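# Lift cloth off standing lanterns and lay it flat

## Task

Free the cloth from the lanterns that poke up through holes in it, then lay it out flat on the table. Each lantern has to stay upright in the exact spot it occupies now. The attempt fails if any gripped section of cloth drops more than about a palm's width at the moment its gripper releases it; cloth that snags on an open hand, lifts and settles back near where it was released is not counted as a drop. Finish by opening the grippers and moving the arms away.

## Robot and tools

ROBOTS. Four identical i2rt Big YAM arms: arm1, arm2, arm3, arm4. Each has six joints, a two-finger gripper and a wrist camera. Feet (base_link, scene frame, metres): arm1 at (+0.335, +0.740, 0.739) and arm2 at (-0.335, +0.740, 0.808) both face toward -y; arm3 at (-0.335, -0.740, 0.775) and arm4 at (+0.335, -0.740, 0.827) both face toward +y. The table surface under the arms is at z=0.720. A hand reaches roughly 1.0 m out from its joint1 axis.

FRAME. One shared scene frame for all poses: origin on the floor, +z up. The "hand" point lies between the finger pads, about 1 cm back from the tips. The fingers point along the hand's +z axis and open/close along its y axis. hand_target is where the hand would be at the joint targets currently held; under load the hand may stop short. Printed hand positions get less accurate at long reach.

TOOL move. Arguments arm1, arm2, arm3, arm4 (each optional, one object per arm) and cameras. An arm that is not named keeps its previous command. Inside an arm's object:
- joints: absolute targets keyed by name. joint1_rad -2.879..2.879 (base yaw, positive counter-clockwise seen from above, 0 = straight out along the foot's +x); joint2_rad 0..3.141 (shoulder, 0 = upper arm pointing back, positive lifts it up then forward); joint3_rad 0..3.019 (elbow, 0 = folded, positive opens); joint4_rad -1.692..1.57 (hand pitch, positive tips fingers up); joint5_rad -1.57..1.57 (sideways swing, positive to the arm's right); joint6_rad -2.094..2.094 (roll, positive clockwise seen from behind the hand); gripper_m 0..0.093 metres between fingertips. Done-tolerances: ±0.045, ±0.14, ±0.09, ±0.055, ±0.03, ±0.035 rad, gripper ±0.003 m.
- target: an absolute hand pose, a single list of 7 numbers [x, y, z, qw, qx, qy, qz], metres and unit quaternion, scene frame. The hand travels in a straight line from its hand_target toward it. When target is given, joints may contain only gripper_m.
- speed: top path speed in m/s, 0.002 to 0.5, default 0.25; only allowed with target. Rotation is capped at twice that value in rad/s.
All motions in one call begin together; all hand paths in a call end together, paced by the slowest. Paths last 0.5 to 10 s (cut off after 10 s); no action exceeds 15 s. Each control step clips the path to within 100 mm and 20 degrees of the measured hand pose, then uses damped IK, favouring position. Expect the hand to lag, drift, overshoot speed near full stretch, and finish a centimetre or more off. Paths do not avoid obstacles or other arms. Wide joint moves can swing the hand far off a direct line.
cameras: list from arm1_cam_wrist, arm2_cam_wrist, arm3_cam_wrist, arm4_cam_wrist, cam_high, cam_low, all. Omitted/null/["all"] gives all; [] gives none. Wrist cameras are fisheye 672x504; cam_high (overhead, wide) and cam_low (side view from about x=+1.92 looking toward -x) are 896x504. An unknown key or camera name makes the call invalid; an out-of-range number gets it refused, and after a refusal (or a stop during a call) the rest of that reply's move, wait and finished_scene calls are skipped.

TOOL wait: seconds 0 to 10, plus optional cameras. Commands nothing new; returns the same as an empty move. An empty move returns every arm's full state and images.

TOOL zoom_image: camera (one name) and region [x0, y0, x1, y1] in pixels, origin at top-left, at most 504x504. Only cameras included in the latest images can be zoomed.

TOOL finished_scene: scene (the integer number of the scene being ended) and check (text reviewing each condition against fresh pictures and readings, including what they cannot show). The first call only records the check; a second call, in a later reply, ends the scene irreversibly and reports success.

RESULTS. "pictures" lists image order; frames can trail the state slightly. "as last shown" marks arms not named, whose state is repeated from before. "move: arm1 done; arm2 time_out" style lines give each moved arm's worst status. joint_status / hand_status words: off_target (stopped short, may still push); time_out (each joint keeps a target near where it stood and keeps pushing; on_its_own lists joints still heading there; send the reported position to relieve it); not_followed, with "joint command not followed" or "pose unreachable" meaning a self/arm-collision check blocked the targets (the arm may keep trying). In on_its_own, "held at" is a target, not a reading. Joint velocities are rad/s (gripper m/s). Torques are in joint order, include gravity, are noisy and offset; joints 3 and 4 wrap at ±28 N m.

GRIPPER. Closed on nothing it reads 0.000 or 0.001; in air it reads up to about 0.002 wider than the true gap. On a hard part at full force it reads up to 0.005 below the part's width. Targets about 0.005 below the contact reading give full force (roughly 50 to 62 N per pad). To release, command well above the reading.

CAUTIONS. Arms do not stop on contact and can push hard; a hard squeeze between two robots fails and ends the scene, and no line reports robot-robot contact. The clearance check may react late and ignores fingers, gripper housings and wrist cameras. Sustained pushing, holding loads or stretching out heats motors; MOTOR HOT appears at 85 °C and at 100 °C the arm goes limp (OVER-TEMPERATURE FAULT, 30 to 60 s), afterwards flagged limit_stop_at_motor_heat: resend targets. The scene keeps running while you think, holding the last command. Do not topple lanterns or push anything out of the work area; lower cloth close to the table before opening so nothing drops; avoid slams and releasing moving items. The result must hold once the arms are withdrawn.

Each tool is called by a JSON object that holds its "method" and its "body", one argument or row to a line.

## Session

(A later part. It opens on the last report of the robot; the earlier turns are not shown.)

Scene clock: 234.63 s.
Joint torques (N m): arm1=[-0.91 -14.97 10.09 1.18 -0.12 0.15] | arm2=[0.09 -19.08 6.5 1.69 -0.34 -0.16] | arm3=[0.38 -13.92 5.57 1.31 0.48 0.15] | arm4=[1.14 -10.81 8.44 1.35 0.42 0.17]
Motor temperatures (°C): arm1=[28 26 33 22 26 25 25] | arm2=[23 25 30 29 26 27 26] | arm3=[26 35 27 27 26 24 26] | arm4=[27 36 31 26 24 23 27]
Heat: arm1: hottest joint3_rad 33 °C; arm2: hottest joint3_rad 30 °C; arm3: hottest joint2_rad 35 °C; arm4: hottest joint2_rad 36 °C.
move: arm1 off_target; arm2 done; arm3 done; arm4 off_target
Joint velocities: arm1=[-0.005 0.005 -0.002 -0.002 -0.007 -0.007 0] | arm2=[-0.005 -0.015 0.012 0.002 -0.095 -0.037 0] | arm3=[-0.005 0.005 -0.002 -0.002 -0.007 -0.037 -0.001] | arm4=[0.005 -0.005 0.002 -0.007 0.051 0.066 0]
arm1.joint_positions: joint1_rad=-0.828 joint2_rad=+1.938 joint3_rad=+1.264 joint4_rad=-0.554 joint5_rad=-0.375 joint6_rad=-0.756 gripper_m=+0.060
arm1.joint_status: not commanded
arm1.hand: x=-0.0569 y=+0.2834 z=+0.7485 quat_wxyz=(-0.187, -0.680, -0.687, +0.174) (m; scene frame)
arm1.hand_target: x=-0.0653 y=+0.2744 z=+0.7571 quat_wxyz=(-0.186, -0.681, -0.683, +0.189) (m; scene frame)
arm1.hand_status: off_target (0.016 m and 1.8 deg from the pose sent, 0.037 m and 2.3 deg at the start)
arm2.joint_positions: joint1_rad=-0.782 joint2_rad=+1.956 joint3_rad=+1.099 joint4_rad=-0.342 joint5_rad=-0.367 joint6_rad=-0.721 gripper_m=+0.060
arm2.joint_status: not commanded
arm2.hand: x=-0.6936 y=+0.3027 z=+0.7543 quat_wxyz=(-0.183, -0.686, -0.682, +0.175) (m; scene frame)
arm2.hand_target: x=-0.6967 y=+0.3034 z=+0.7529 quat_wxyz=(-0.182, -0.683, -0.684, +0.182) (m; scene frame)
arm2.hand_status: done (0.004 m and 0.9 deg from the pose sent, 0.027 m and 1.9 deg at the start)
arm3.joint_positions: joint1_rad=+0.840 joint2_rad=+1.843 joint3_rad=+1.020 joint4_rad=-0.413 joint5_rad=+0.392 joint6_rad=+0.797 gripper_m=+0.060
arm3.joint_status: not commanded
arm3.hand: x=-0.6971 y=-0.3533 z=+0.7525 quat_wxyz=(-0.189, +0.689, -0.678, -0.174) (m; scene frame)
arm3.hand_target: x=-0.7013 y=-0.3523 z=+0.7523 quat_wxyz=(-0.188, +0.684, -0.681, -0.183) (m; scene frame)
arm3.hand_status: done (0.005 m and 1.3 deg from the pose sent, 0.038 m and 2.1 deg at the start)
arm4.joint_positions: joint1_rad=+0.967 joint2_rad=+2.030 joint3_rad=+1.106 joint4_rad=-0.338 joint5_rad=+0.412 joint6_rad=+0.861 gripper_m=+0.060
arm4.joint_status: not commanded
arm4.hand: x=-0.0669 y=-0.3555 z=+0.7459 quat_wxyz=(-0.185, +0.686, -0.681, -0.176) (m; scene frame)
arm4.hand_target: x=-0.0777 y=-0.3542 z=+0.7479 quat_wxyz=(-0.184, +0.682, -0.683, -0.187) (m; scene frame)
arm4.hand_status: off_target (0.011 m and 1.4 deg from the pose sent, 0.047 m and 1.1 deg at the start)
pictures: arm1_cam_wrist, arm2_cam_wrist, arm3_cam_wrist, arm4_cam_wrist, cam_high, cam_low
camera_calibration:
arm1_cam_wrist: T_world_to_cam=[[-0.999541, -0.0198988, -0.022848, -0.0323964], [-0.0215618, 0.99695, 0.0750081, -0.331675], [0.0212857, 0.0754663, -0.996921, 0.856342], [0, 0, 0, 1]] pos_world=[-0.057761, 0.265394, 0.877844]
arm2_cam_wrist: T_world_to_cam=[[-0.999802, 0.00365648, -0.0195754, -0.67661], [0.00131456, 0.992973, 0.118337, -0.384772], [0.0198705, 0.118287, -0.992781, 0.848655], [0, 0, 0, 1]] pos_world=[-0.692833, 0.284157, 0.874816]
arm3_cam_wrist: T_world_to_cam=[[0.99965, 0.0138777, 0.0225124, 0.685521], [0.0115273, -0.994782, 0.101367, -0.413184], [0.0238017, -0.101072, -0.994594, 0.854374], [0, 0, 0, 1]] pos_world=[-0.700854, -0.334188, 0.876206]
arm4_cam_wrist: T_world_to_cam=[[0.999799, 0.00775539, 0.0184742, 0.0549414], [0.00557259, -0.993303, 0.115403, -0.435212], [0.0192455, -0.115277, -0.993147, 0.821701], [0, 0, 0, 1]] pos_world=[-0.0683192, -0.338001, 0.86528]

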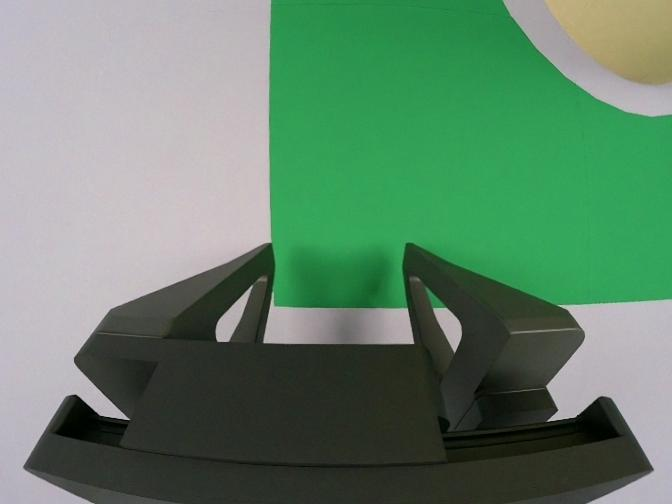

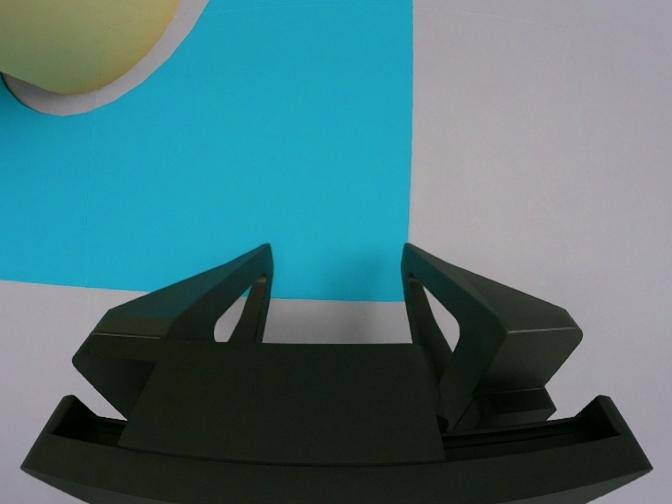

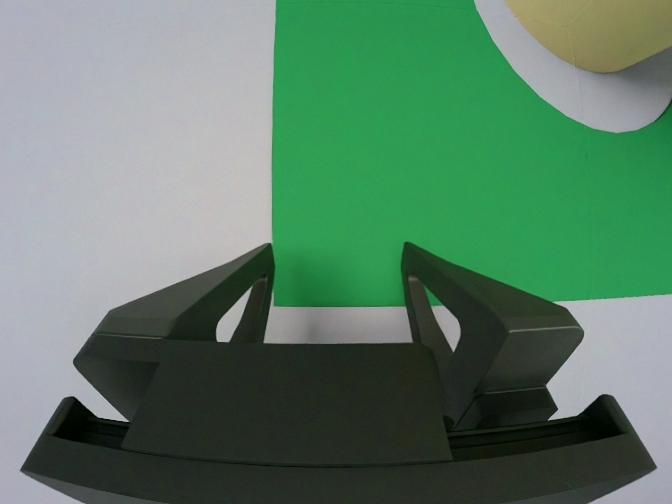

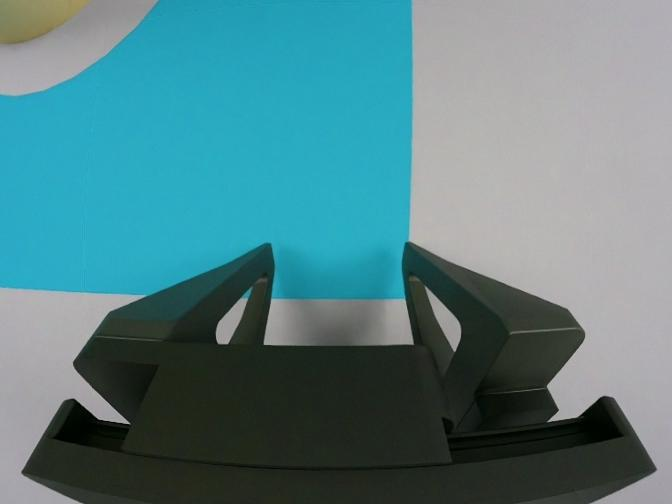

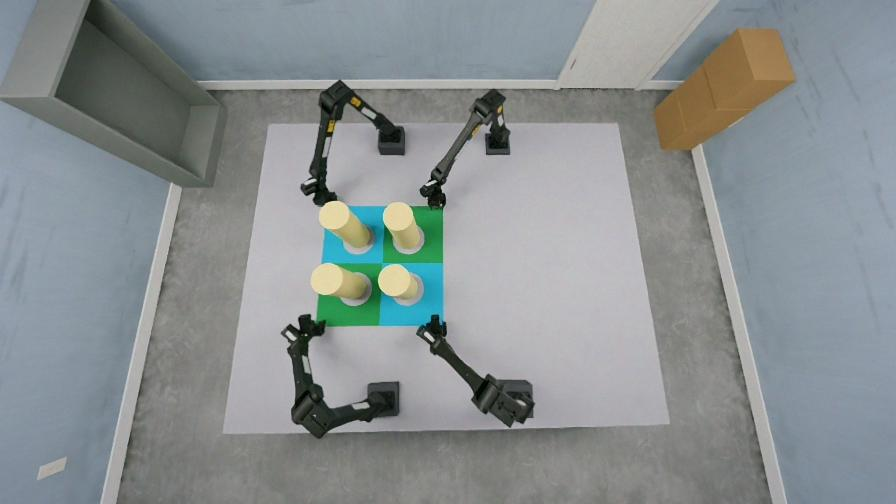

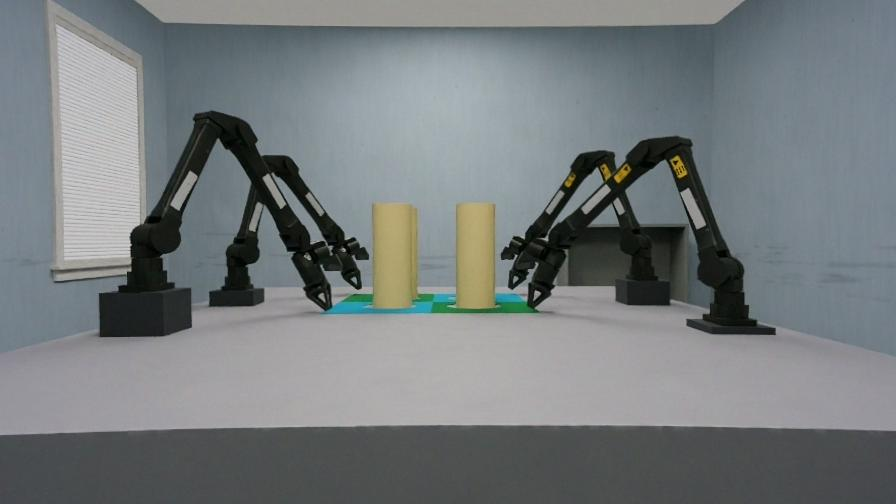

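{"method": "move", "body": {
  "arm1": {"target": [-0.066, 0.272, 0.740, 0.186, 0.681, 0.683, -0.189], "speed": 0.05},
  "cameras": ["arm1_cam_wrist", "cam_low"]
}}

{"method": "zoom_image", "body": {
  "camera": "cam_low",
  "region": [460, 230, 600, 330]
}}

Scene clock: 239.00 s.
Joint torques (N m): arm1=[-0.56 -14.15 9.42 1.09 -0.09 0.18] | arm2=[0.21 -18.96 6.49 1.68 -0.34 -0.17] | arm3=[0.32 -14.21 5.61 1.25 0.48 0.15] | arm4=[1.14 -10.75 8.44 1.35 0.41 0.17]
Motor temperatures (°C): arm1=[28 27 33 22 26 25 25] | arm2=[23 25 30 29 26 27 26] | arm3=[26 35 27 27 26 24 26] | arm4=[27 36 31 26 24 23 27]
Heat: arm1: hottest joint3_rad 33 °C; arm2: hottest joint3_rad 30 °C; arm3: hottest joint2_rad 35 °C; arm4: hottest joint2_rad 36 °C.
move: arm1 done
Joint velocities: arm1=[0.005 0.005 -0.002 -0.007 0.022 -0.081 0] | arm2=[-0.005 -0.005 0.022 -0.002 -0.007 -0.037 0.001] | arm3=[-0.024 -0.015 0.007 -0.027 0.007 0.037 0.001] | arm4=[0.005 0.005 0.002 -0.002 0.11 0.007 -0.001]
arm1.joint_positions: joint1_rad=-0.828 joint2_rad=+1.960 joint3_rad=+1.264 joint4_rad=-0.515 joint5_rad=-0.374 joint6_rad=-0.754 gripper_m=+0.060
arm1.joint_status: not commanded
arm1.hand: x=-0.0610 y=+0.2795 z=+0.7390 quat_wxyz=(-0.186, -0.679, -0.687, +0.182) (m; scene frame)
arm1.hand_target: x=-0.0657 y=+0.2722 z=+0.7401 quat_wxyz=(-0.186, -0.681, -0.683, +0.189) (m; scene frame)
arm1.hand_status: done (0.009 m and 0.9 deg from the pose sent, 0.017 m and 1.8 deg at the start)
arm2.joint_positions: joint1_rad=-0.782 joint2_rad=+1.956 joint3_rad=+1.099 joint4_rad=-0.342 joint5_rad=-0.367 joint6_rad=-0.721 gripper_m=+0.060
arm2.joint_status: not commanded
arm2.hand: x=-0.6936 y=+0.3027 z=+0.7543 quat_wxyz=(-0.183, -0.686, -0.682, +0.175) (m; scene frame)
arm2.hand_target: x=-0.6967 y=+0.3034 z=+0.7529 quat_wxyz=(-0.182, -0.683, -0.684, +0.182) (m; scene frame)
arm2.hand_status: not commanded
arm3.joint_positions: joint1_rad=+0.840 joint2_rad=+1.843 joint3_rad=+1.020 joint4_rad=-0.413 joint5_rad=+0.392 joint6_rad=+0.797 gripper_m=+0.060
arm3.joint_status: not commanded
arm3.hand: x=-0.6971 y=-0.3533 z=+0.7525 quat_wxyz=(-0.189, +0.689, -0.678, -0.174) (m; scene frame)
arm3.hand_target: x=-0.7013 y=-0.3523 z=+0.7523 quat_wxyz=(-0.188, +0.684, -0.681, -0.183) (m; scene frame)
arm3.hand_status: not commanded
arm4.joint_positions: joint1_rad=+0.967 joint2_rad=+2.030 joint3_rad=+1.106 joint4_rad=-0.338 joint5_rad=+0.412 joint6_rad=+0.861 gripper_m=+0.060
arm4.joint_status: not commanded
arm4.hand: x=-0.0668 y=-0.3555 z=+0.7459 quat_wxyz=(-0.186, +0.685, -0.682, -0.176) (m; scene frame)
arm4.hand_target: x=-0.0776 y=-0.3542 z=+0.7479 quat_wxyz=(-0.184, +0.682, -0.683, -0.187) (m; scene frame)
arm4.hand_status: not commanded
pictures: arm1_cam_wrist, cam_low
camera_calibration:
arm1_cam_wrist: T_world_to_cam=[[-0.999774, -0.0183834, -0.0107195, -0.0462615], [-0.0190355, 0.99775, 0.0642841, -0.31935], [0.00951366, 0.0644736, -0.997874, 0.85034], [0, 0, 0, 1]] pos_world=[-0.0604198, 0.262957, 0.868565]

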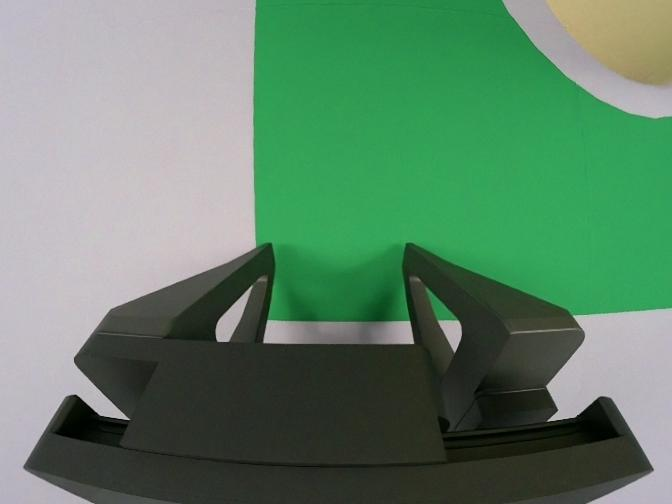

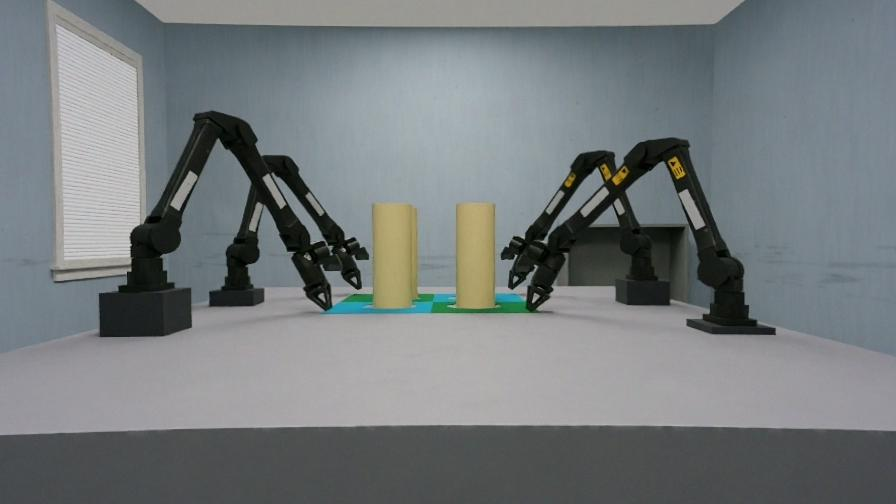

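Scaled by 3.600.

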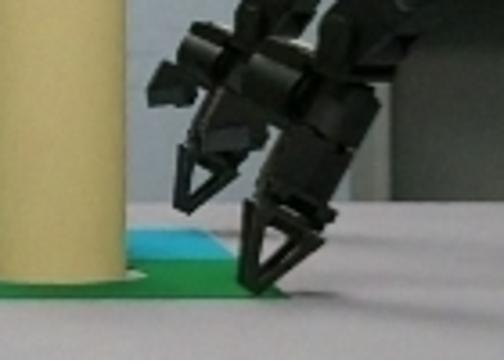

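{"method": "move", "body": {
  "arm1": {"target": [-0.068, 0.268, 0.731, 0.186, 0.681, 0.683, -0.189], "speed": 0.05},
  "cameras": ["arm1_cam_wrist", "cam_low"]
}}

{"method": "zoom_image", "body": {
  "camera": "cam_low",
  "region": [460, 230, 600, 330]
}}

Scene clock: 241.83 s.
Joint torques (N m): arm1=[-0.5 -12.92 10.18 1.1 -0.04 0.17] | arm2=[0.15 -19.08 6.48 1.68 -0.34 -0.17] | arm3=[0.15 -14.21 5.57 1.25 0.48 0.14] | arm4=[1.2 -10.75 8.44 1.33 0.41 0.17]
Motor temperatures (°C): arm1=[28 27 33 22 26 25 25] | arm2=[23 25 30 29 26 26 26] | arm3=[26 35 27 27 26 24 26] | arm4=[27 36 31 26 24 23 27]
Heat: arm1: hottest joint3_rad 33 °C; arm2: hottest joint3_rad 30 °C; arm3: hottest joint2_rad 35 °C; arm4: hottest joint2_rad 36 °C.
move: arm1 off_target
Joint velocities: arm1=[-0.015 -0.005 -0.007 0.002 -0.007 0.007 0] | arm2=[0.005 -0.015 -0.017 -0.002 -0.022 -0.007 0] | arm3=[-0.005 -0.005 -0.017 0.012 0.066 -0.007 -0.001] | arm4=[-0.005 -0.005 0.007 -0.012 -0.11 -0.007 0]
arm1.joint_positions: joint1_rad=-0.828 joint2_rad=+1.964 joint3_rad=+1.264 joint4_rad=-0.499 joint5_rad=-0.374 joint6_rad=-0.753 gripper_m=+0.060
arm1.joint_status: not commanded
arm1.hand: x=-0.0632 y=+0.2774 z=+0.7380 quat_wxyz=(-0.186, -0.678, -0.686, +0.188) (m; scene frame)
arm1.hand_target: x=-0.0675 y=+0.2684 z=+0.7310 quat_wxyz=(-0.186, -0.681, -0.683, +0.189) (m; scene frame)
arm1.hand_status: off_target (0.013 m and 0.5 deg from the pose sent, 0.016 m and 0.9 deg at the start)
arm2, arm3, arm4: as last shown
pictures: arm1_cam_wrist, cam_low
camera_calibration:
arm1_cam_wrist: T_world_to_cam=[[-0.999852, -0.0170468, -0.00247739, -0.0549526], [-0.0171589, 0.99828, 0.0560648, -0.311217], [0.00151741, 0.056099, -0.998424, 0.851682], [0, 0, 0, 1]] pos_world=[-0.061577, 0.261966, 0.867652]

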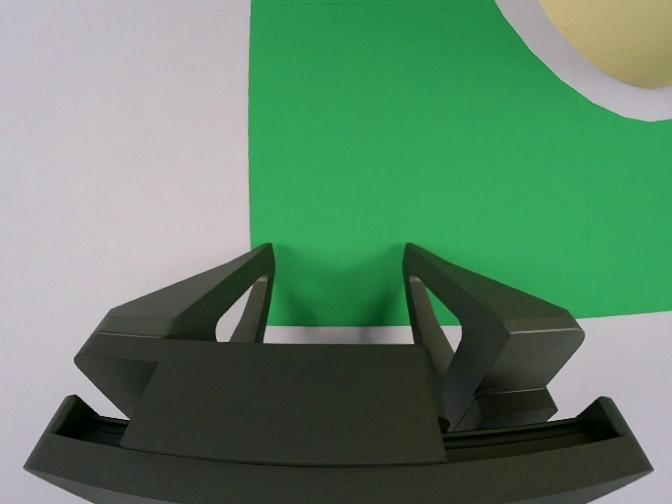

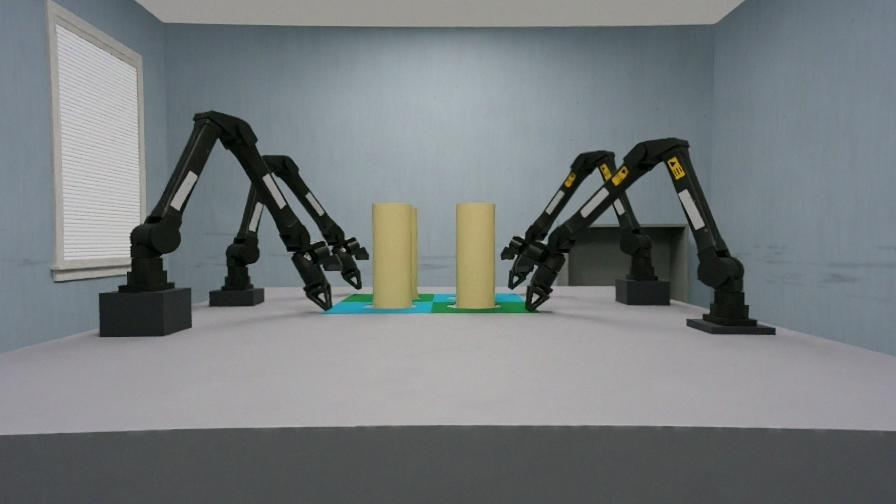

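Scaled by 3.600.

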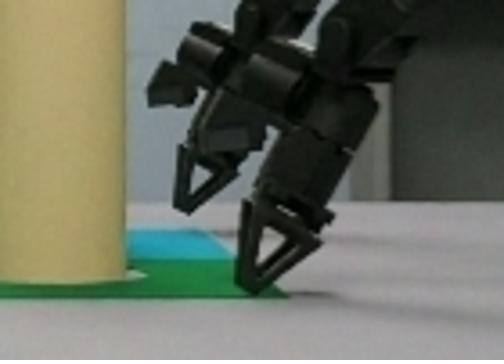

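{"method": "move", "body": {
  "arm1": {"joints": {"gripper_m": 0.0}},
  "cameras": ["arm1_cam_wrist", "cam_low"]
}}

{"method": "zoom_image", "body": {
  "camera": "arm1_cam_wrist",
  "region": [200, 180, 480, 390]
}}

{"method": "zoom_image", "body": {
  "camera": "cam_low",
  "region": [460, 230, 600, 330]
}}

Scene clock: 244.83 s.
Joint torques (N m): arm1=[-0.44 -12.34 10.19 1.01 -0.04 0.18] | arm2=[0.09 -19.02 6.48 1.68 -0.35 -0.16] | arm3=[0.26 -14.1 5.56 1.25 0.48 0.14] | arm4=[1.2 -10.75 8.44 1.35 0.41 0.17]
Motor temperatures (°C): arm1=[28 27 33 22 25 25 25] | arm2=[23 25 29 29 26 26 25] | arm3=[26 35 27 27 26 24 26] | arm4=[27 36 31 26 24 23 27]
Heat: arm1: hottest joint3_rad 33 °C; arm2: hottest joint3_rad 29 °C; arm3: hottest joint2_rad 35 °C; arm4: hottest joint2_rad 36 °C.
move: arm1 done
Joint velocities: arm1=[0.005 0.005 -0.017 -0.017 -0.022 -0.066 0] | arm2=[-0.015 -0.015 0.002 -0.017 -0.037 0.007 -0.001] | arm3=[-0.005 -0.005 -0.002 0.002 -0.066 -0.007 -0.001] | arm4=[-0.015 -0.005 -0.022 -0.007 -0.007 0.022 -0.001]
arm1.joint_positions: joint1_rad=-0.828 joint2_rad=+1.964 joint3_rad=+1.264 joint4_rad=-0.496 joint5_rad=-0.374 joint6_rad=-0.751 gripper_m=+0.000
arm1.joint_status: all done
arm1.hand: x=-0.0637 y=+0.2771 z=+0.7378 quat_wxyz=(-0.186, -0.678, -0.685, +0.189) (m; scene frame)
arm1.hand_target: x=-0.0676 y=+0.2684 z=+0.7310 quat_wxyz=(-0.186, -0.681, -0.683, +0.189) (m; scene frame)
arm1.hand_status: not commanded
arm2, arm3, arm4: as last shown
pictures: arm1_cam_wrist, cam_low
camera_calibration:
arm1_cam_wrist: T_world_to_cam=[[-0.999883, -0.0152513, -0.00152516, -0.0566158], [-0.015312, 0.998382, 0.0547657, -0.309818], [0.00068744, 0.0547826, -0.998498, 0.851868], [0, 0, 0, 1]] pos_world=[-0.0619387, 0.261786, 0.867469]

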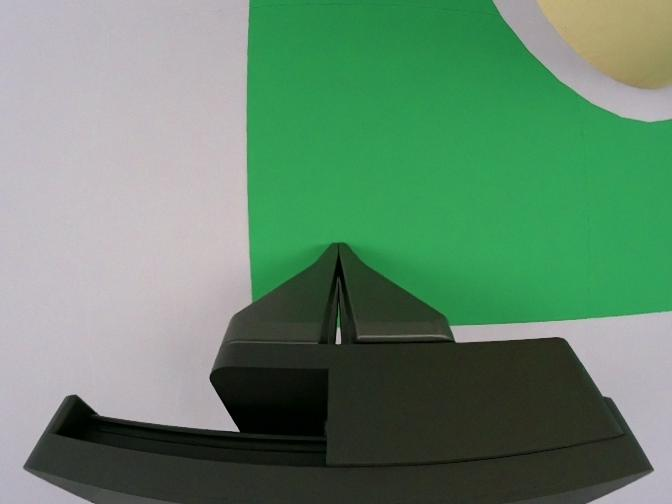

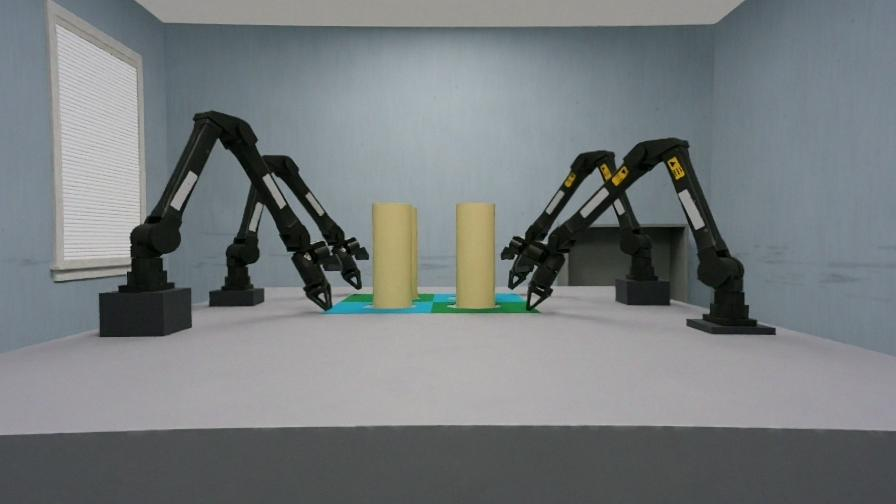

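Scaled by 1.800 from the camera's 672x504 image, which has a finer 960x720 frame.

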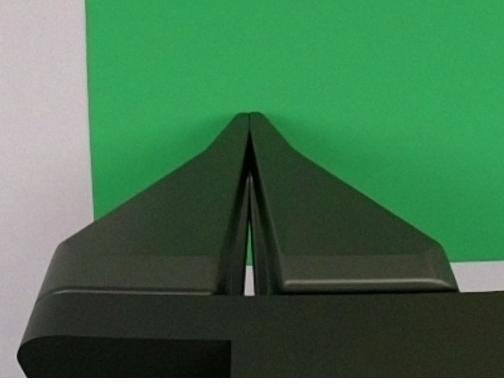

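Scaled by 3.600.

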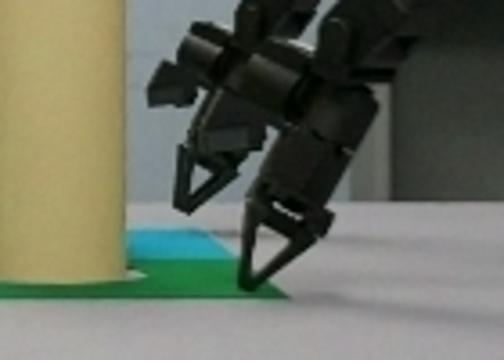

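{"method": "move", "body": {
  "arm1": {"joints": {"gripper_m": 0.05}},
  "cameras": []
}}

{"method": "move", "body": {
  "arm1": {"target": [-0.066, 0.268, 0.708, 0.186, 0.681, 0.683, -0.189], "speed": 0.05},
  "cameras": ["arm1_cam_wrist"]
}}

{"method": "move", "body": {
  "arm1": {"joints": {"gripper_m": 0.0}},
  "cameras": ["arm1_cam_wrist", "cam_low"]
}}

{"method": "zoom_image", "body": {
  "camera": "arm1_cam_wrist",
  "region": [200, 180, 480, 390]
}}

Scene clock: 249.77 s.
Joint torques (N m): arm1=[-0.09 -12.57 10.25 0.94 -0.06 0.16] | arm2=[0.15 -19.08 6.53 1.68 -0.34 -0.17] | arm3=[0.44 -14.1 5.63 1.26 0.49 0.14] | arm4=[1.14 -10.81 8.43 1.33 0.41 0.17]
Motor temperatures (°C): arm1=[28 28 33 22 25 25 25] | arm2=[23 25 29 29 25 26 25] | arm3=[26 35 27 27 26 24 26] | arm4=[27 36 31 26 24 23 27]
Heat: arm1: hottest joint3_rad 33 °C; arm2: hottest joint3_rad 29 °C; arm3: hottest joint2_rad 35 °C; arm4: hottest joint2_rad 36 °C.
move: arm1 done
Joint velocities: arm1=[0.005 0.005 0.012 0.002 0.022 -0.037 -0.001] | arm2=[-0.015 0.005 -0.002 -0.007 -0.037 0.037 0] | arm3=[0.015 0.005 0.007 0.007 0.022 0.095 0] | arm4=[0.005 -0.015 -0.027 -0.022 -0.022 -0.037 0.001]
arm1.joint_positions: joint1_rad=-0.828 joint2_rad=+1.964 joint3_rad=+1.264 joint4_rad=-0.496 joint5_rad=-0.374 joint6_rad=-0.750 gripper_m=+0.050
arm1.joint_status: all done
arm1.hand: x=-0.0637 y=+0.2771 z=+0.7378 quat_wxyz=(-0.186, -0.678, -0.685, +0.189) (m; scene frame)
arm1.hand_target: x=-0.0676 y=+0.2684 z=+0.7310 quat_wxyz=(-0.186, -0.681, -0.683, +0.189) (m; scene frame)
arm1.hand_status: not commanded
arm2, arm3, arm4: as last shown
pictures: none
No camera images: "cameras" was empty.

Scene clock: 250.73 s.
Joint torques (N m): arm1=[-0.15 -11.16 8.42 1.09 0.11 0.13] | arm2=[0.09 -19.14 6.49 1.65 -0.34 -0.16] | arm3=[0.44 -14.1 5.6 1.31 0.48 0.13] | arm4=[1.2 -10.75 8.44 1.35 0.41 0.17]
Motor temperatures (°C): arm1=[28 28 34 22 25 25 25] | arm2=[23 25 29 29 25 26 25] | arm3=[26 35 27 27 25 24 26] | arm4=[27 36 31 26 24 23 27]
Heat: arm1: hottest joint3_rad 34 °C; arm2: hottest joint3_rad 29 °C; arm3: hottest joint2_rad 35 °C; arm4: hottest joint2_rad 36 °C.
move: arm1 off_target
Joint velocities: arm1=[-0.015 -0.005 -0.022 0.002 0.037 0.007 0.001] | arm2=[-0.015 0.005 -0.007 -0.002 0.066 0.007 0] | arm3=[-0.005 -0.005 0.007 -0.002 -0.081 -0.007 0] | arm4=[-0.015 -0.005 -0.002 -0.012 -0.037 -0.007 -0.001]
arm1.joint_positions: joint1_rad=-0.827 joint2_rad=+1.974 joint3_rad=+1.264 joint4_rad=-0.445 joint5_rad=-0.376 joint6_rad=-0.744 gripper_m=+0.050
arm1.joint_status: not commanded
arm1.hand: x=-0.0696 y=+0.2697 z=+0.7369 quat_wxyz=(-0.187, -0.674, -0.684, +0.208) (m; scene frame)
arm1.hand_target: x=-0.0647 y=+0.2693 z=+0.7087 quat_wxyz=(-0.186, -0.681, -0.683, +0.189) (m; scene frame)
arm1.hand_status: off_target (0.029 m and 2.3 deg from the pose sent, 0.031 m and 0.4 deg at the start)
arm2, arm3, arm4: as last shown
pictures: arm1_cam_wrist
camera_calibration:
arm1_cam_wrist: T_world_to_cam=[[-0.999661, -0.011256, 0.0234788, -0.0821381], [-0.0106583, 0.99962, 0.0254294, -0.280858], [-0.0237561, 0.0251706, -0.999401, 0.858387], [0, 0, 0, 1]] pos_world=[-0.0647118, 0.25822, 0.866943]

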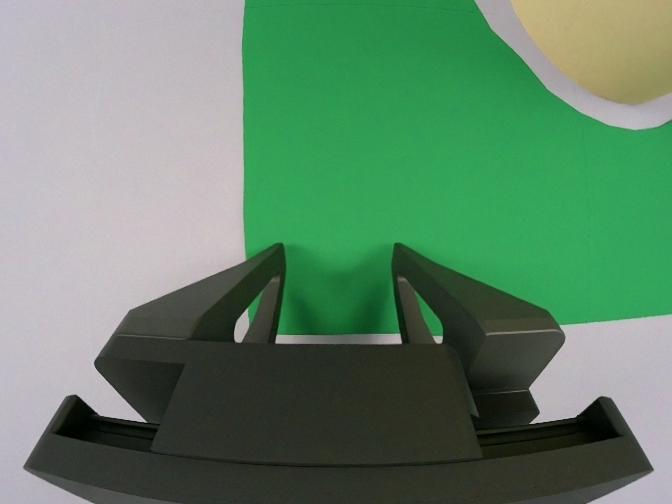

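Scene clock: 251.33 s.
Joint torques (N m): arm1=[-1.08 -11.16 8.53 0.9 0.14 0.12] | arm2=[0.15 -19.02 6.49 1.66 -0.34 -0.17] | arm3=[0.32 -14.21 5.57 1.25 0.48 0.14] | arm4=[1.2 -10.75 8.44 1.33 0.42 0.17]
Motor temperatures (°C): arm1=[28 28 34 22 25 25 25] | arm2=[23 25 29 29 25 26 25] | arm3=[26 35 27 27 25 24 26] | arm4=[27 36 31 26 24 23 27]
Heat: arm1: hottest joint3_rad 34 °C; arm2: hottest joint3_rad 29 °C; arm3: hottest joint2_rad 35 °C; arm4: hottest joint2_rad 36 °C.
move: arm1 done
Joint velocities: arm1=[0.005 -0.005 -0.002 -0.007 0.037 -0.066 0] | arm2=[-0.015 -0.024 -0.017 -0.002 -0.022 -0.007 0.001] | arm3=[-0.005 -0.005 -0.022 0.007 -0.066 -0.081 0] | arm4=[-0.015 -0.005 -0.012 -0.002 0.007 0.037 0.001]
arm1.joint_positions: joint1_rad=-0.824 joint2_rad=+1.976 joint3_rad=+1.264 joint4_rad=-0.439 joint5_rad=-0.377 joint6_rad=-0.744 gripper_m=+0.002
arm1.joint_status: all done
arm1.hand: x=-0.0691 y=+0.2676 z=+0.7368 quat_wxyz=(-0.188, -0.672, -0.684, +0.210) (m; scene frame)
arm1.hand_target: x=-0.0648 y=+0.2693 z=+0.7086 quat_wxyz=(-0.186, -0.681, -0.683, +0.189) (m; scene frame)
arm1.hand_status: not commanded
arm2, arm3, arm4: as last shown
pictures: arm1_cam_wrist, cam_low
camera_calibration:
arm1_cam_wrist: T_world_to_cam=[[-0.999541, -0.014259, 0.0267243, -0.083239], [-0.0136984, 0.999685, 0.0210468, -0.27579], [-0.027016, 0.0206711, -0.999421, 0.859278], [0, 0, 0, 1]] pos_world=[-0.0637644, 0.256754, 0.86681]

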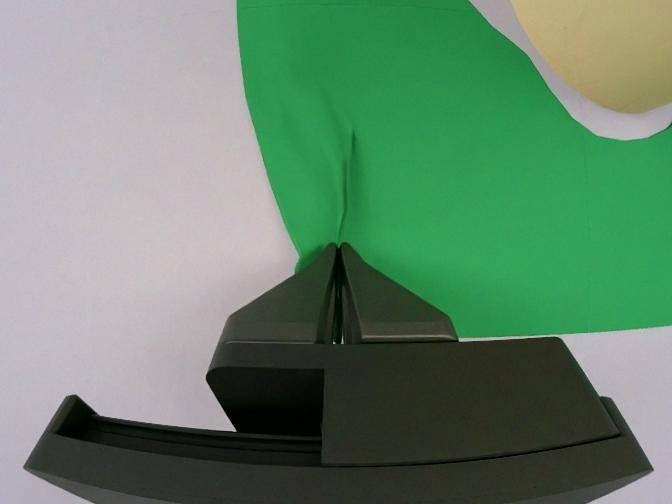

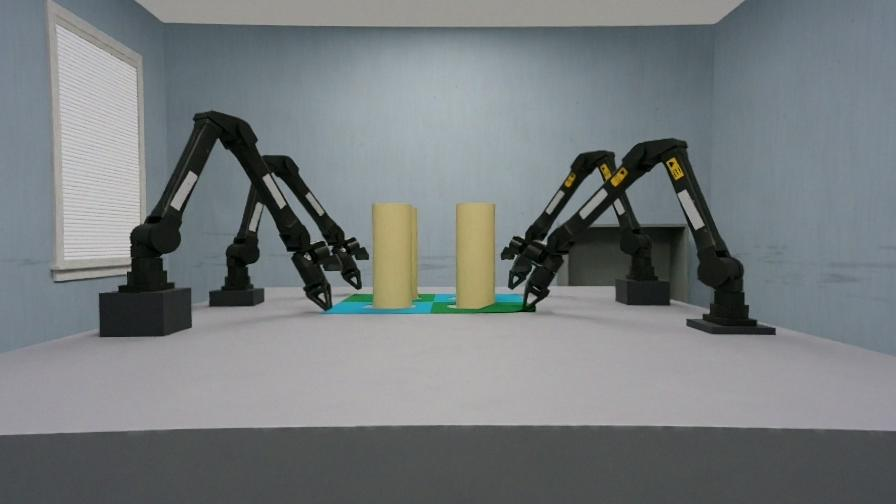

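Scaled by 1.800 from the camera's 672x504 image, which has a finer 960x720 frame.

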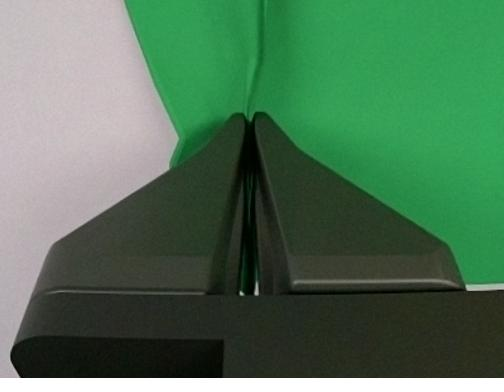

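{"method": "move", "body": {
  "arm1": {"target": [-0.070, 0.268, 0.82, 0.186, 0.681, 0.683, -0.189], "speed": 0.1},
  "cameras": ["arm1_cam_wrist", "cam_low", "cam_high"]
}}

{"method": "zoom_image", "body": {
  "camera": "cam_low",
  "region": [400, 200, 600, 340]
}}

Scene clock: 255.53 s.
Joint torques (N m): arm1=[-1.32 -15.21 12.98 0.29 -0.13 0.09] | arm2=[0.03 -19.02 6.46 1.7 -0.34 -0.17] | arm3=[0.38 -14.1 5.59 1.25 0.48 0.13] | arm4=[1.2 -10.75 8.44 1.33 0.41 0.17]
Motor temperatures (°C): arm1=[28 28 34 22 25 25 25] | arm2=[23 25 29 29 25 26 25] | arm3=[26 36 28 27 25 24 26] | arm4=[27 37 32 26 24 23 27]
Heat: arm1: hottest joint3_rad 34 °C; arm2: hottest joint3_rad 29 °C; arm3: hottest joint2_rad 36 °C; arm4: hottest joint2_rad 37 °C.
move: arm1 off_target
Joint velocities: arm1=[-0.015 -0.015 -0.012 0.012 0.037 -0.007 -0.001] | arm2=[0.015 0.005 -0.007 0.002 -0.007 -0.037 0] | arm3=[-0.015 0.005 -0.007 0.002 0.022 0.066 -0.001] | arm4=[-0.015 -0.015 -0.007 -0.002 0.007 0.022 0]
arm1.joint_positions: joint1_rad=-0.824 joint2_rad=+1.881 joint3_rad=+1.322 joint4_rad=-0.685 joint5_rad=-0.374 joint6_rad=-0.744 gripper_m=+0.002
arm1.joint_status: not commanded
arm1.hand: x=-0.0566 y=+0.2808 z=+0.7938 quat_wxyz=(-0.188, -0.685, -0.684, +0.165) (m; scene frame)
arm1.hand_target: x=-0.0698 y=+0.2683 z=+0.8205 quat_wxyz=(-0.186, -0.681, -0.683, +0.189) (m; scene frame)
arm1.hand_status: off_target (0.032 m and 2.8 deg from the pose sent, 0.083 m and 2.6 deg at the start)
arm2, arm4: as last shown
arm3.joint_positions: joint1_rad=+0.840 joint2_rad=+1.843 joint3_rad=+1.020 joint4_rad=-0.413 joint5_rad=+0.392 joint6_rad=+0.798 gripper_m=+0.060
arm3.joint_status: not commanded
arm3.hand: x=-0.6971 y=-0.3533 z=+0.7525 quat_wxyz=(-0.189, +0.689, -0.678, -0.174) (m; scene frame)
arm3.hand_target: x=-0.7013 y=-0.3523 z=+0.7523 quat_wxyz=(-0.188, +0.684, -0.681, -0.183) (m; scene frame)
arm3.hand_status: not commanded
pictures: arm1_cam_wrist, cam_high, cam_low
camera_calibration:
arm1_cam_wrist: T_world_to_cam=[[-0.999106, -0.0130939, -0.0401872, -0.019315], [-0.0165652, 0.996044, 0.0872992, -0.341678], [0.0388852, 0.0878869, -0.995371, 0.898001], [0, 0, 0, 1]] pos_world=[-0.0598767, 0.261151, 0.922896]

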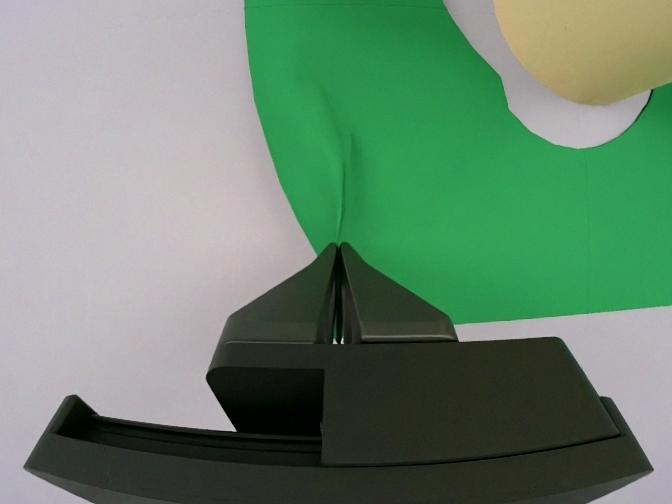

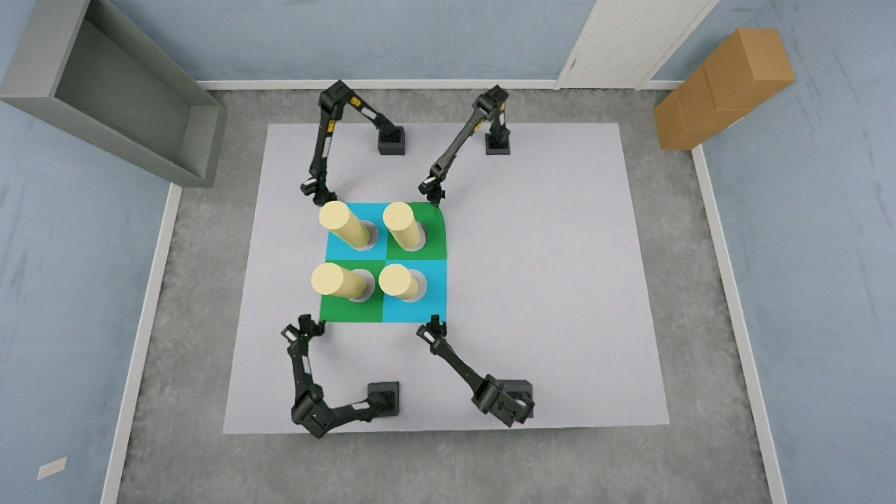

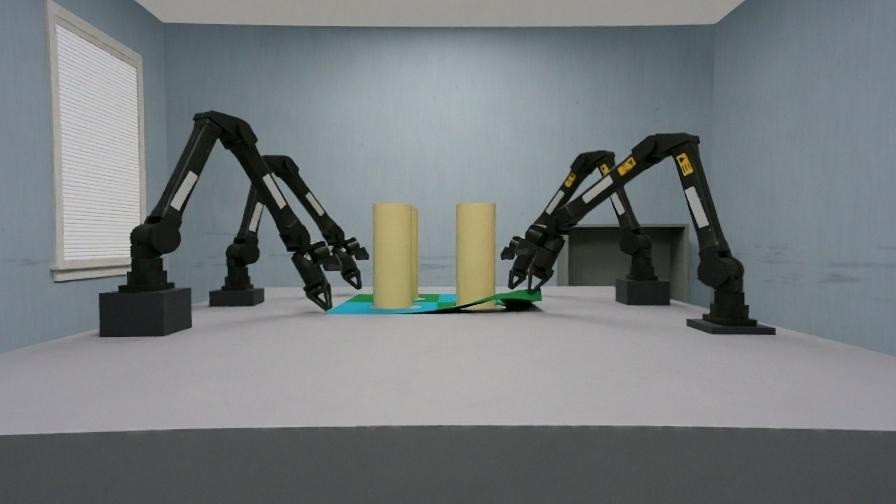

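Scaled by 2.520.

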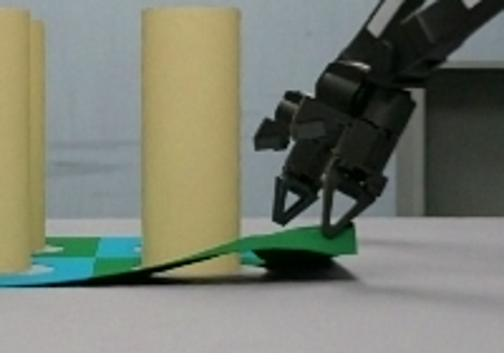

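{"method": "zoom_image", "body": {
  "camera": "cam_high",
  "region": [290, 180, 470, 350]
}}

Scaled by 2.800.

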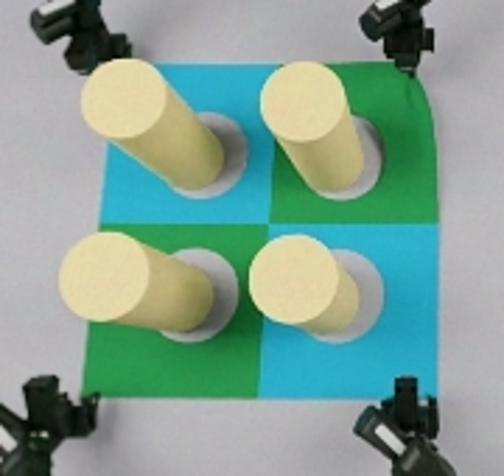

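{"method": "move", "body": {
  "arm1": {"target": [-0.088, 0.250, 0.745, 0.186, 0.681, 0.683, -0.189], "speed": 0.1},
  "arm2": {"target": [-0.694, 0.303, 0.708, 0.182, 0.683, 0.684, -0.182], "speed": 0.08, "joints": {"gripper_m": 0.05}},
  "arm3": {"target": [-0.698, -0.352, 0.708, 0.188, -0.684, 0.681, 0.183], "speed": 0.08, "joints": {"gripper_m": 0.05}},
  "arm4": {"target": [-0.076, -0.354, 0.708, 0.184, -0.682, 0.683, 0.187], "speed": 0.08, "joints": {"gripper_m": 0.05}}
}}

Scene clock: 267.60 s.
Joint torques (N m): arm1=[-0.67 -13.8 12.11 1.14 -0.06 0.07] | arm2=[0.62 -16.56 5.08 1.74 -0.13 -0.13] | arm3=[0.09 -11.4 4.53 1.31 0.21 0.07] | arm4=[1.08 -7.12 7.82 1.29 -0.11 0.13]
Motor temperatures (°C): arm1=[28 30 36 22 25 25 26] | arm2=[23 25 29 29 25 26 25] | arm3=[26 36 28 27 25 24 26] | arm4=[27 37 32 26 24 23 27]
Heat: arm1: hottest joint3_rad 36 °C; arm2: hottest joint3_rad 29 °C; arm3: hottest joint2_rad 36 °C; arm4: hottest joint2_rad 37 °C.
move: arm1 off_target; arm2 off_target; arm3 off_target; arm4 off_target
Joint velocities: arm1=[0.005 -0.005 0.002 -0.002 -0.007 -0.051 0.001] | arm2=[0.005 -0.005 -0.002 -0.007 0.037 -0.007 -0.001] | arm3=[-0.005 -0.005 -0.007 -0.017 -0.051 -0.037 0] | arm4=[-0.005 -0.005 0.012 0.002 -0.022 -0.051 0.001]
arm1.joint_positions: joint1_rad=-0.824 joint2_rad=+2.004 joint3_rad=+1.346 joint4_rad=-0.568 joint5_rad=-0.373 joint6_rad=-0.744 gripper_m=+0.002
arm1.joint_status: not commanded
arm1.hand: x=-0.0736 y=+0.2642 z=+0.7396 quat_wxyz=(-0.187, -0.683, -0.684, +0.173) (m; scene frame)
arm1.hand_target: x=-0.0869 y=+0.2509 z=+0.7452 quat_wxyz=(-0.186, -0.681, -0.683, +0.189) (m; scene frame)
arm1.hand_status: off_target (0.021 m and 1.8 deg from the pose sent, 0.066 m and 2.8 deg at the start)
arm2.joint_positions: joint1_rad=-0.782 joint2_rad=+2.014 joint3_rad=+1.099 joint4_rad=-0.235 joint5_rad=-0.370 joint6_rad=-0.721 gripper_m=+0.050
arm2.joint_status: all done
arm2.hand: x=-0.7017 y=+0.2941 z=+0.7326 quat_wxyz=(-0.185, -0.679, -0.682, +0.199) (m; scene frame)
arm2.hand_target: x=-0.6932 y=+0.3038 z=+0.7093 quat_wxyz=(-0.182, -0.683, -0.684, +0.182) (m; scene frame)
arm2.hand_status: off_target (0.027 m and 2.0 deg from the pose sent, 0.046 m and 0.9 deg at the start)
arm3.joint_positions: joint1_rad=+0.841 joint2_rad=+1.895 joint3_rad=+1.006 joint4_rad=-0.298 joint5_rad=+0.399 joint6_rad=+0.798 gripper_m=+0.050
arm3.joint_status: all done
arm3.hand: x=-0.7036 y=-0.3470 z=+0.7309 quat_wxyz=(-0.190, +0.682, -0.679, -0.197) (m; scene frame)
arm3.hand_target: x=-0.6972 y=-0.3530 z=+0.7094 quat_wxyz=(-0.188, +0.684, -0.681, -0.183) (m; scene frame)
arm3.hand_status: off_target (0.024 m and 1.7 deg from the pose sent, 0.045 m and 1.2 deg at the start)
arm4.joint_positions: joint1_rad=+0.967 joint2_rad=+2.056 joint3_rad=+1.106 joint4_rad=-0.247 joint5_rad=+0.425 joint6_rad=+0.863 gripper_m=+0.050
arm4.joint_status: all done
arm4.hand: x=-0.0766 y=-0.3457 z=+0.7396 quat_wxyz=(-0.187, +0.675, -0.683, -0.207) (m; scene frame)
arm4.hand_target: x=-0.0747 y=-0.3550 z=+0.7092 quat_wxyz=(-0.184, +0.682, -0.683, -0.187) (m; scene frame)
arm4.hand_status: off_target (0.033 m and 2.5 deg from the pose sent, 0.039 m and 1.3 deg at the start)
pictures: arm1_cam_wrist, arm2_cam_wrist, arm3_cam_wrist, arm4_cam_wrist, cam_high, cam_low
camera_calibration:
arm1_cam_wrist: T_world_to_cam=[[-0.99956, -0.013263, -0.0265372, -0.0487052], [-0.0152256, 0.997054, 0.0751769, -0.311966], [0.0254619, 0.0755479, -0.996817, 0.849501], [0, 0, 0, 1]] pos_world=[-0.0750637, 0.246223, 0.868958]
arm2_cam_wrist: T_world_to_cam=[[-0.999912, 0.00246064, 0.0130307, -0.708708], [0.00351755, 0.996649, 0.0817181, -0.346309], [-0.012786, 0.0817568, -0.99657, 0.818915], [0, 0, 0, 1]] pos_world=[-0.696957, 0.279941, 0.853641]
arm3_cam_wrist: T_world_to_cam=[[0.999875, 0.0116239, -0.0107291, 0.716046], [0.0123019, -0.997779, 0.0654618, -0.378917], [-0.00994433, -0.0655856, -0.997797, 0.824618], [0, 0, 0, 1]] pos_world=[-0.703095, -0.332316, 0.855289]
arm4_cam_wrist: T_world_to_cam=[[0.999639, 0.00170316, -0.0268141, 0.0961367], [0.00349523, -0.997752, 0.0669288, -0.390461], [-0.0266398, -0.0669984, -0.997397, 0.833087], [0, 0, 0, 1]] pos_world=[-0.0725439, -0.333931, 0.859629]

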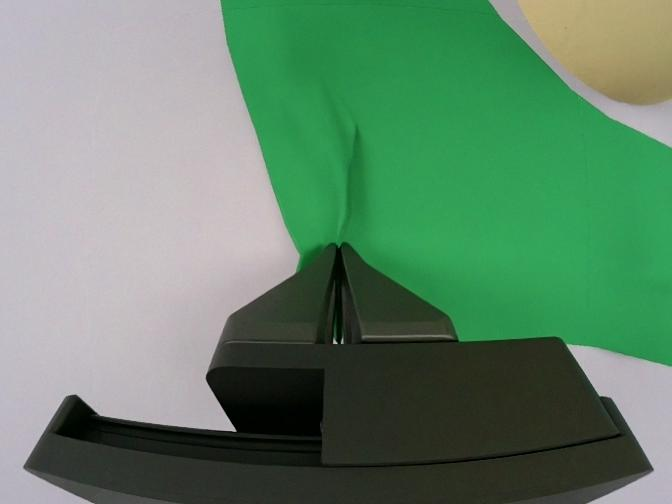

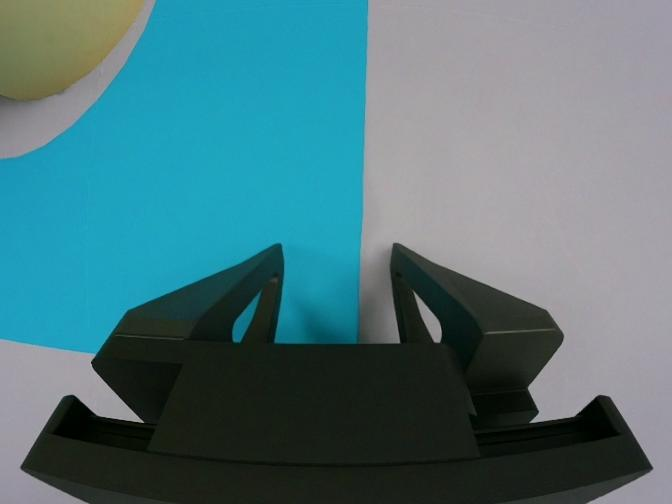

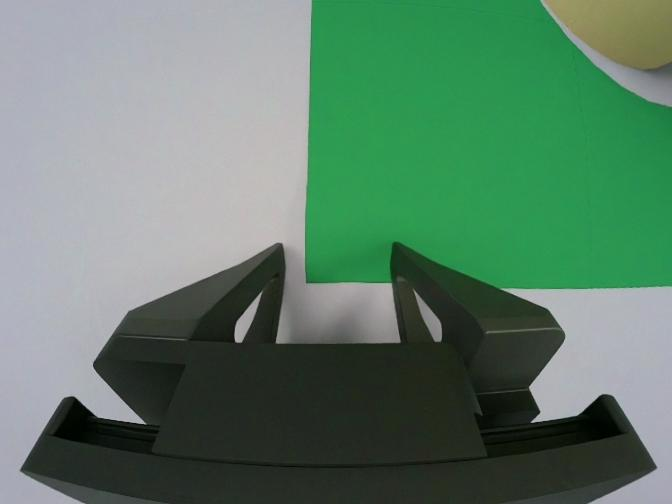

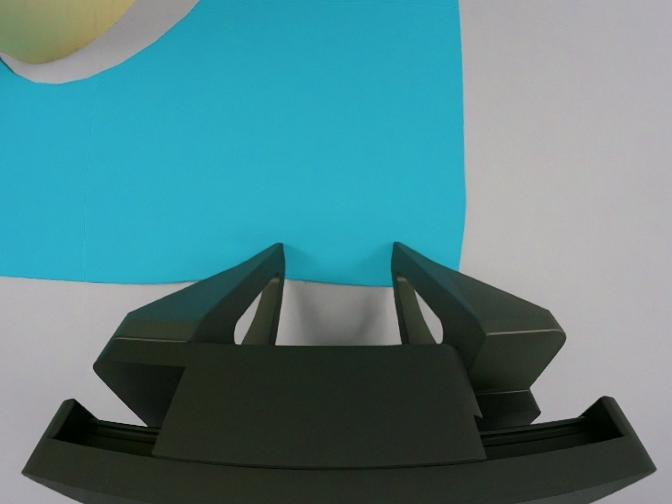

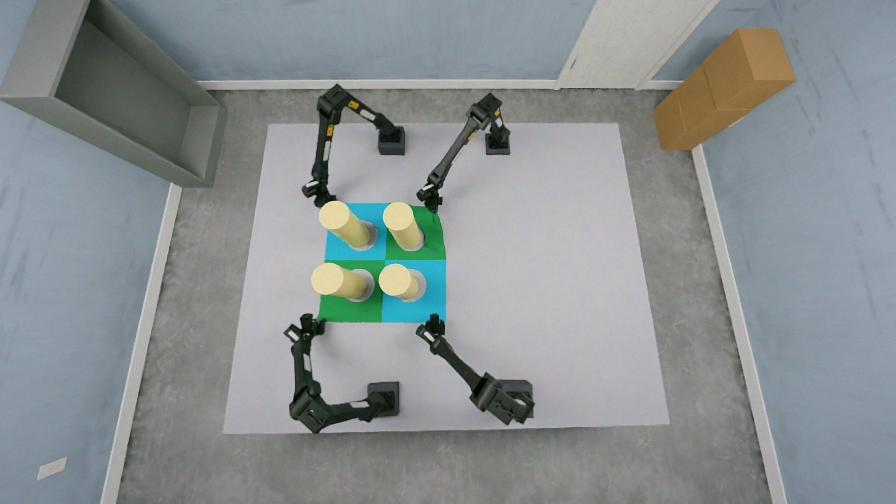

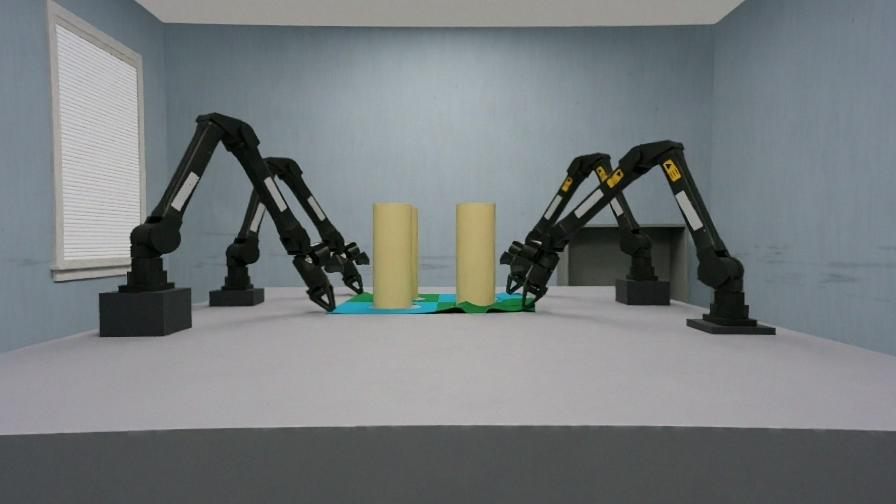

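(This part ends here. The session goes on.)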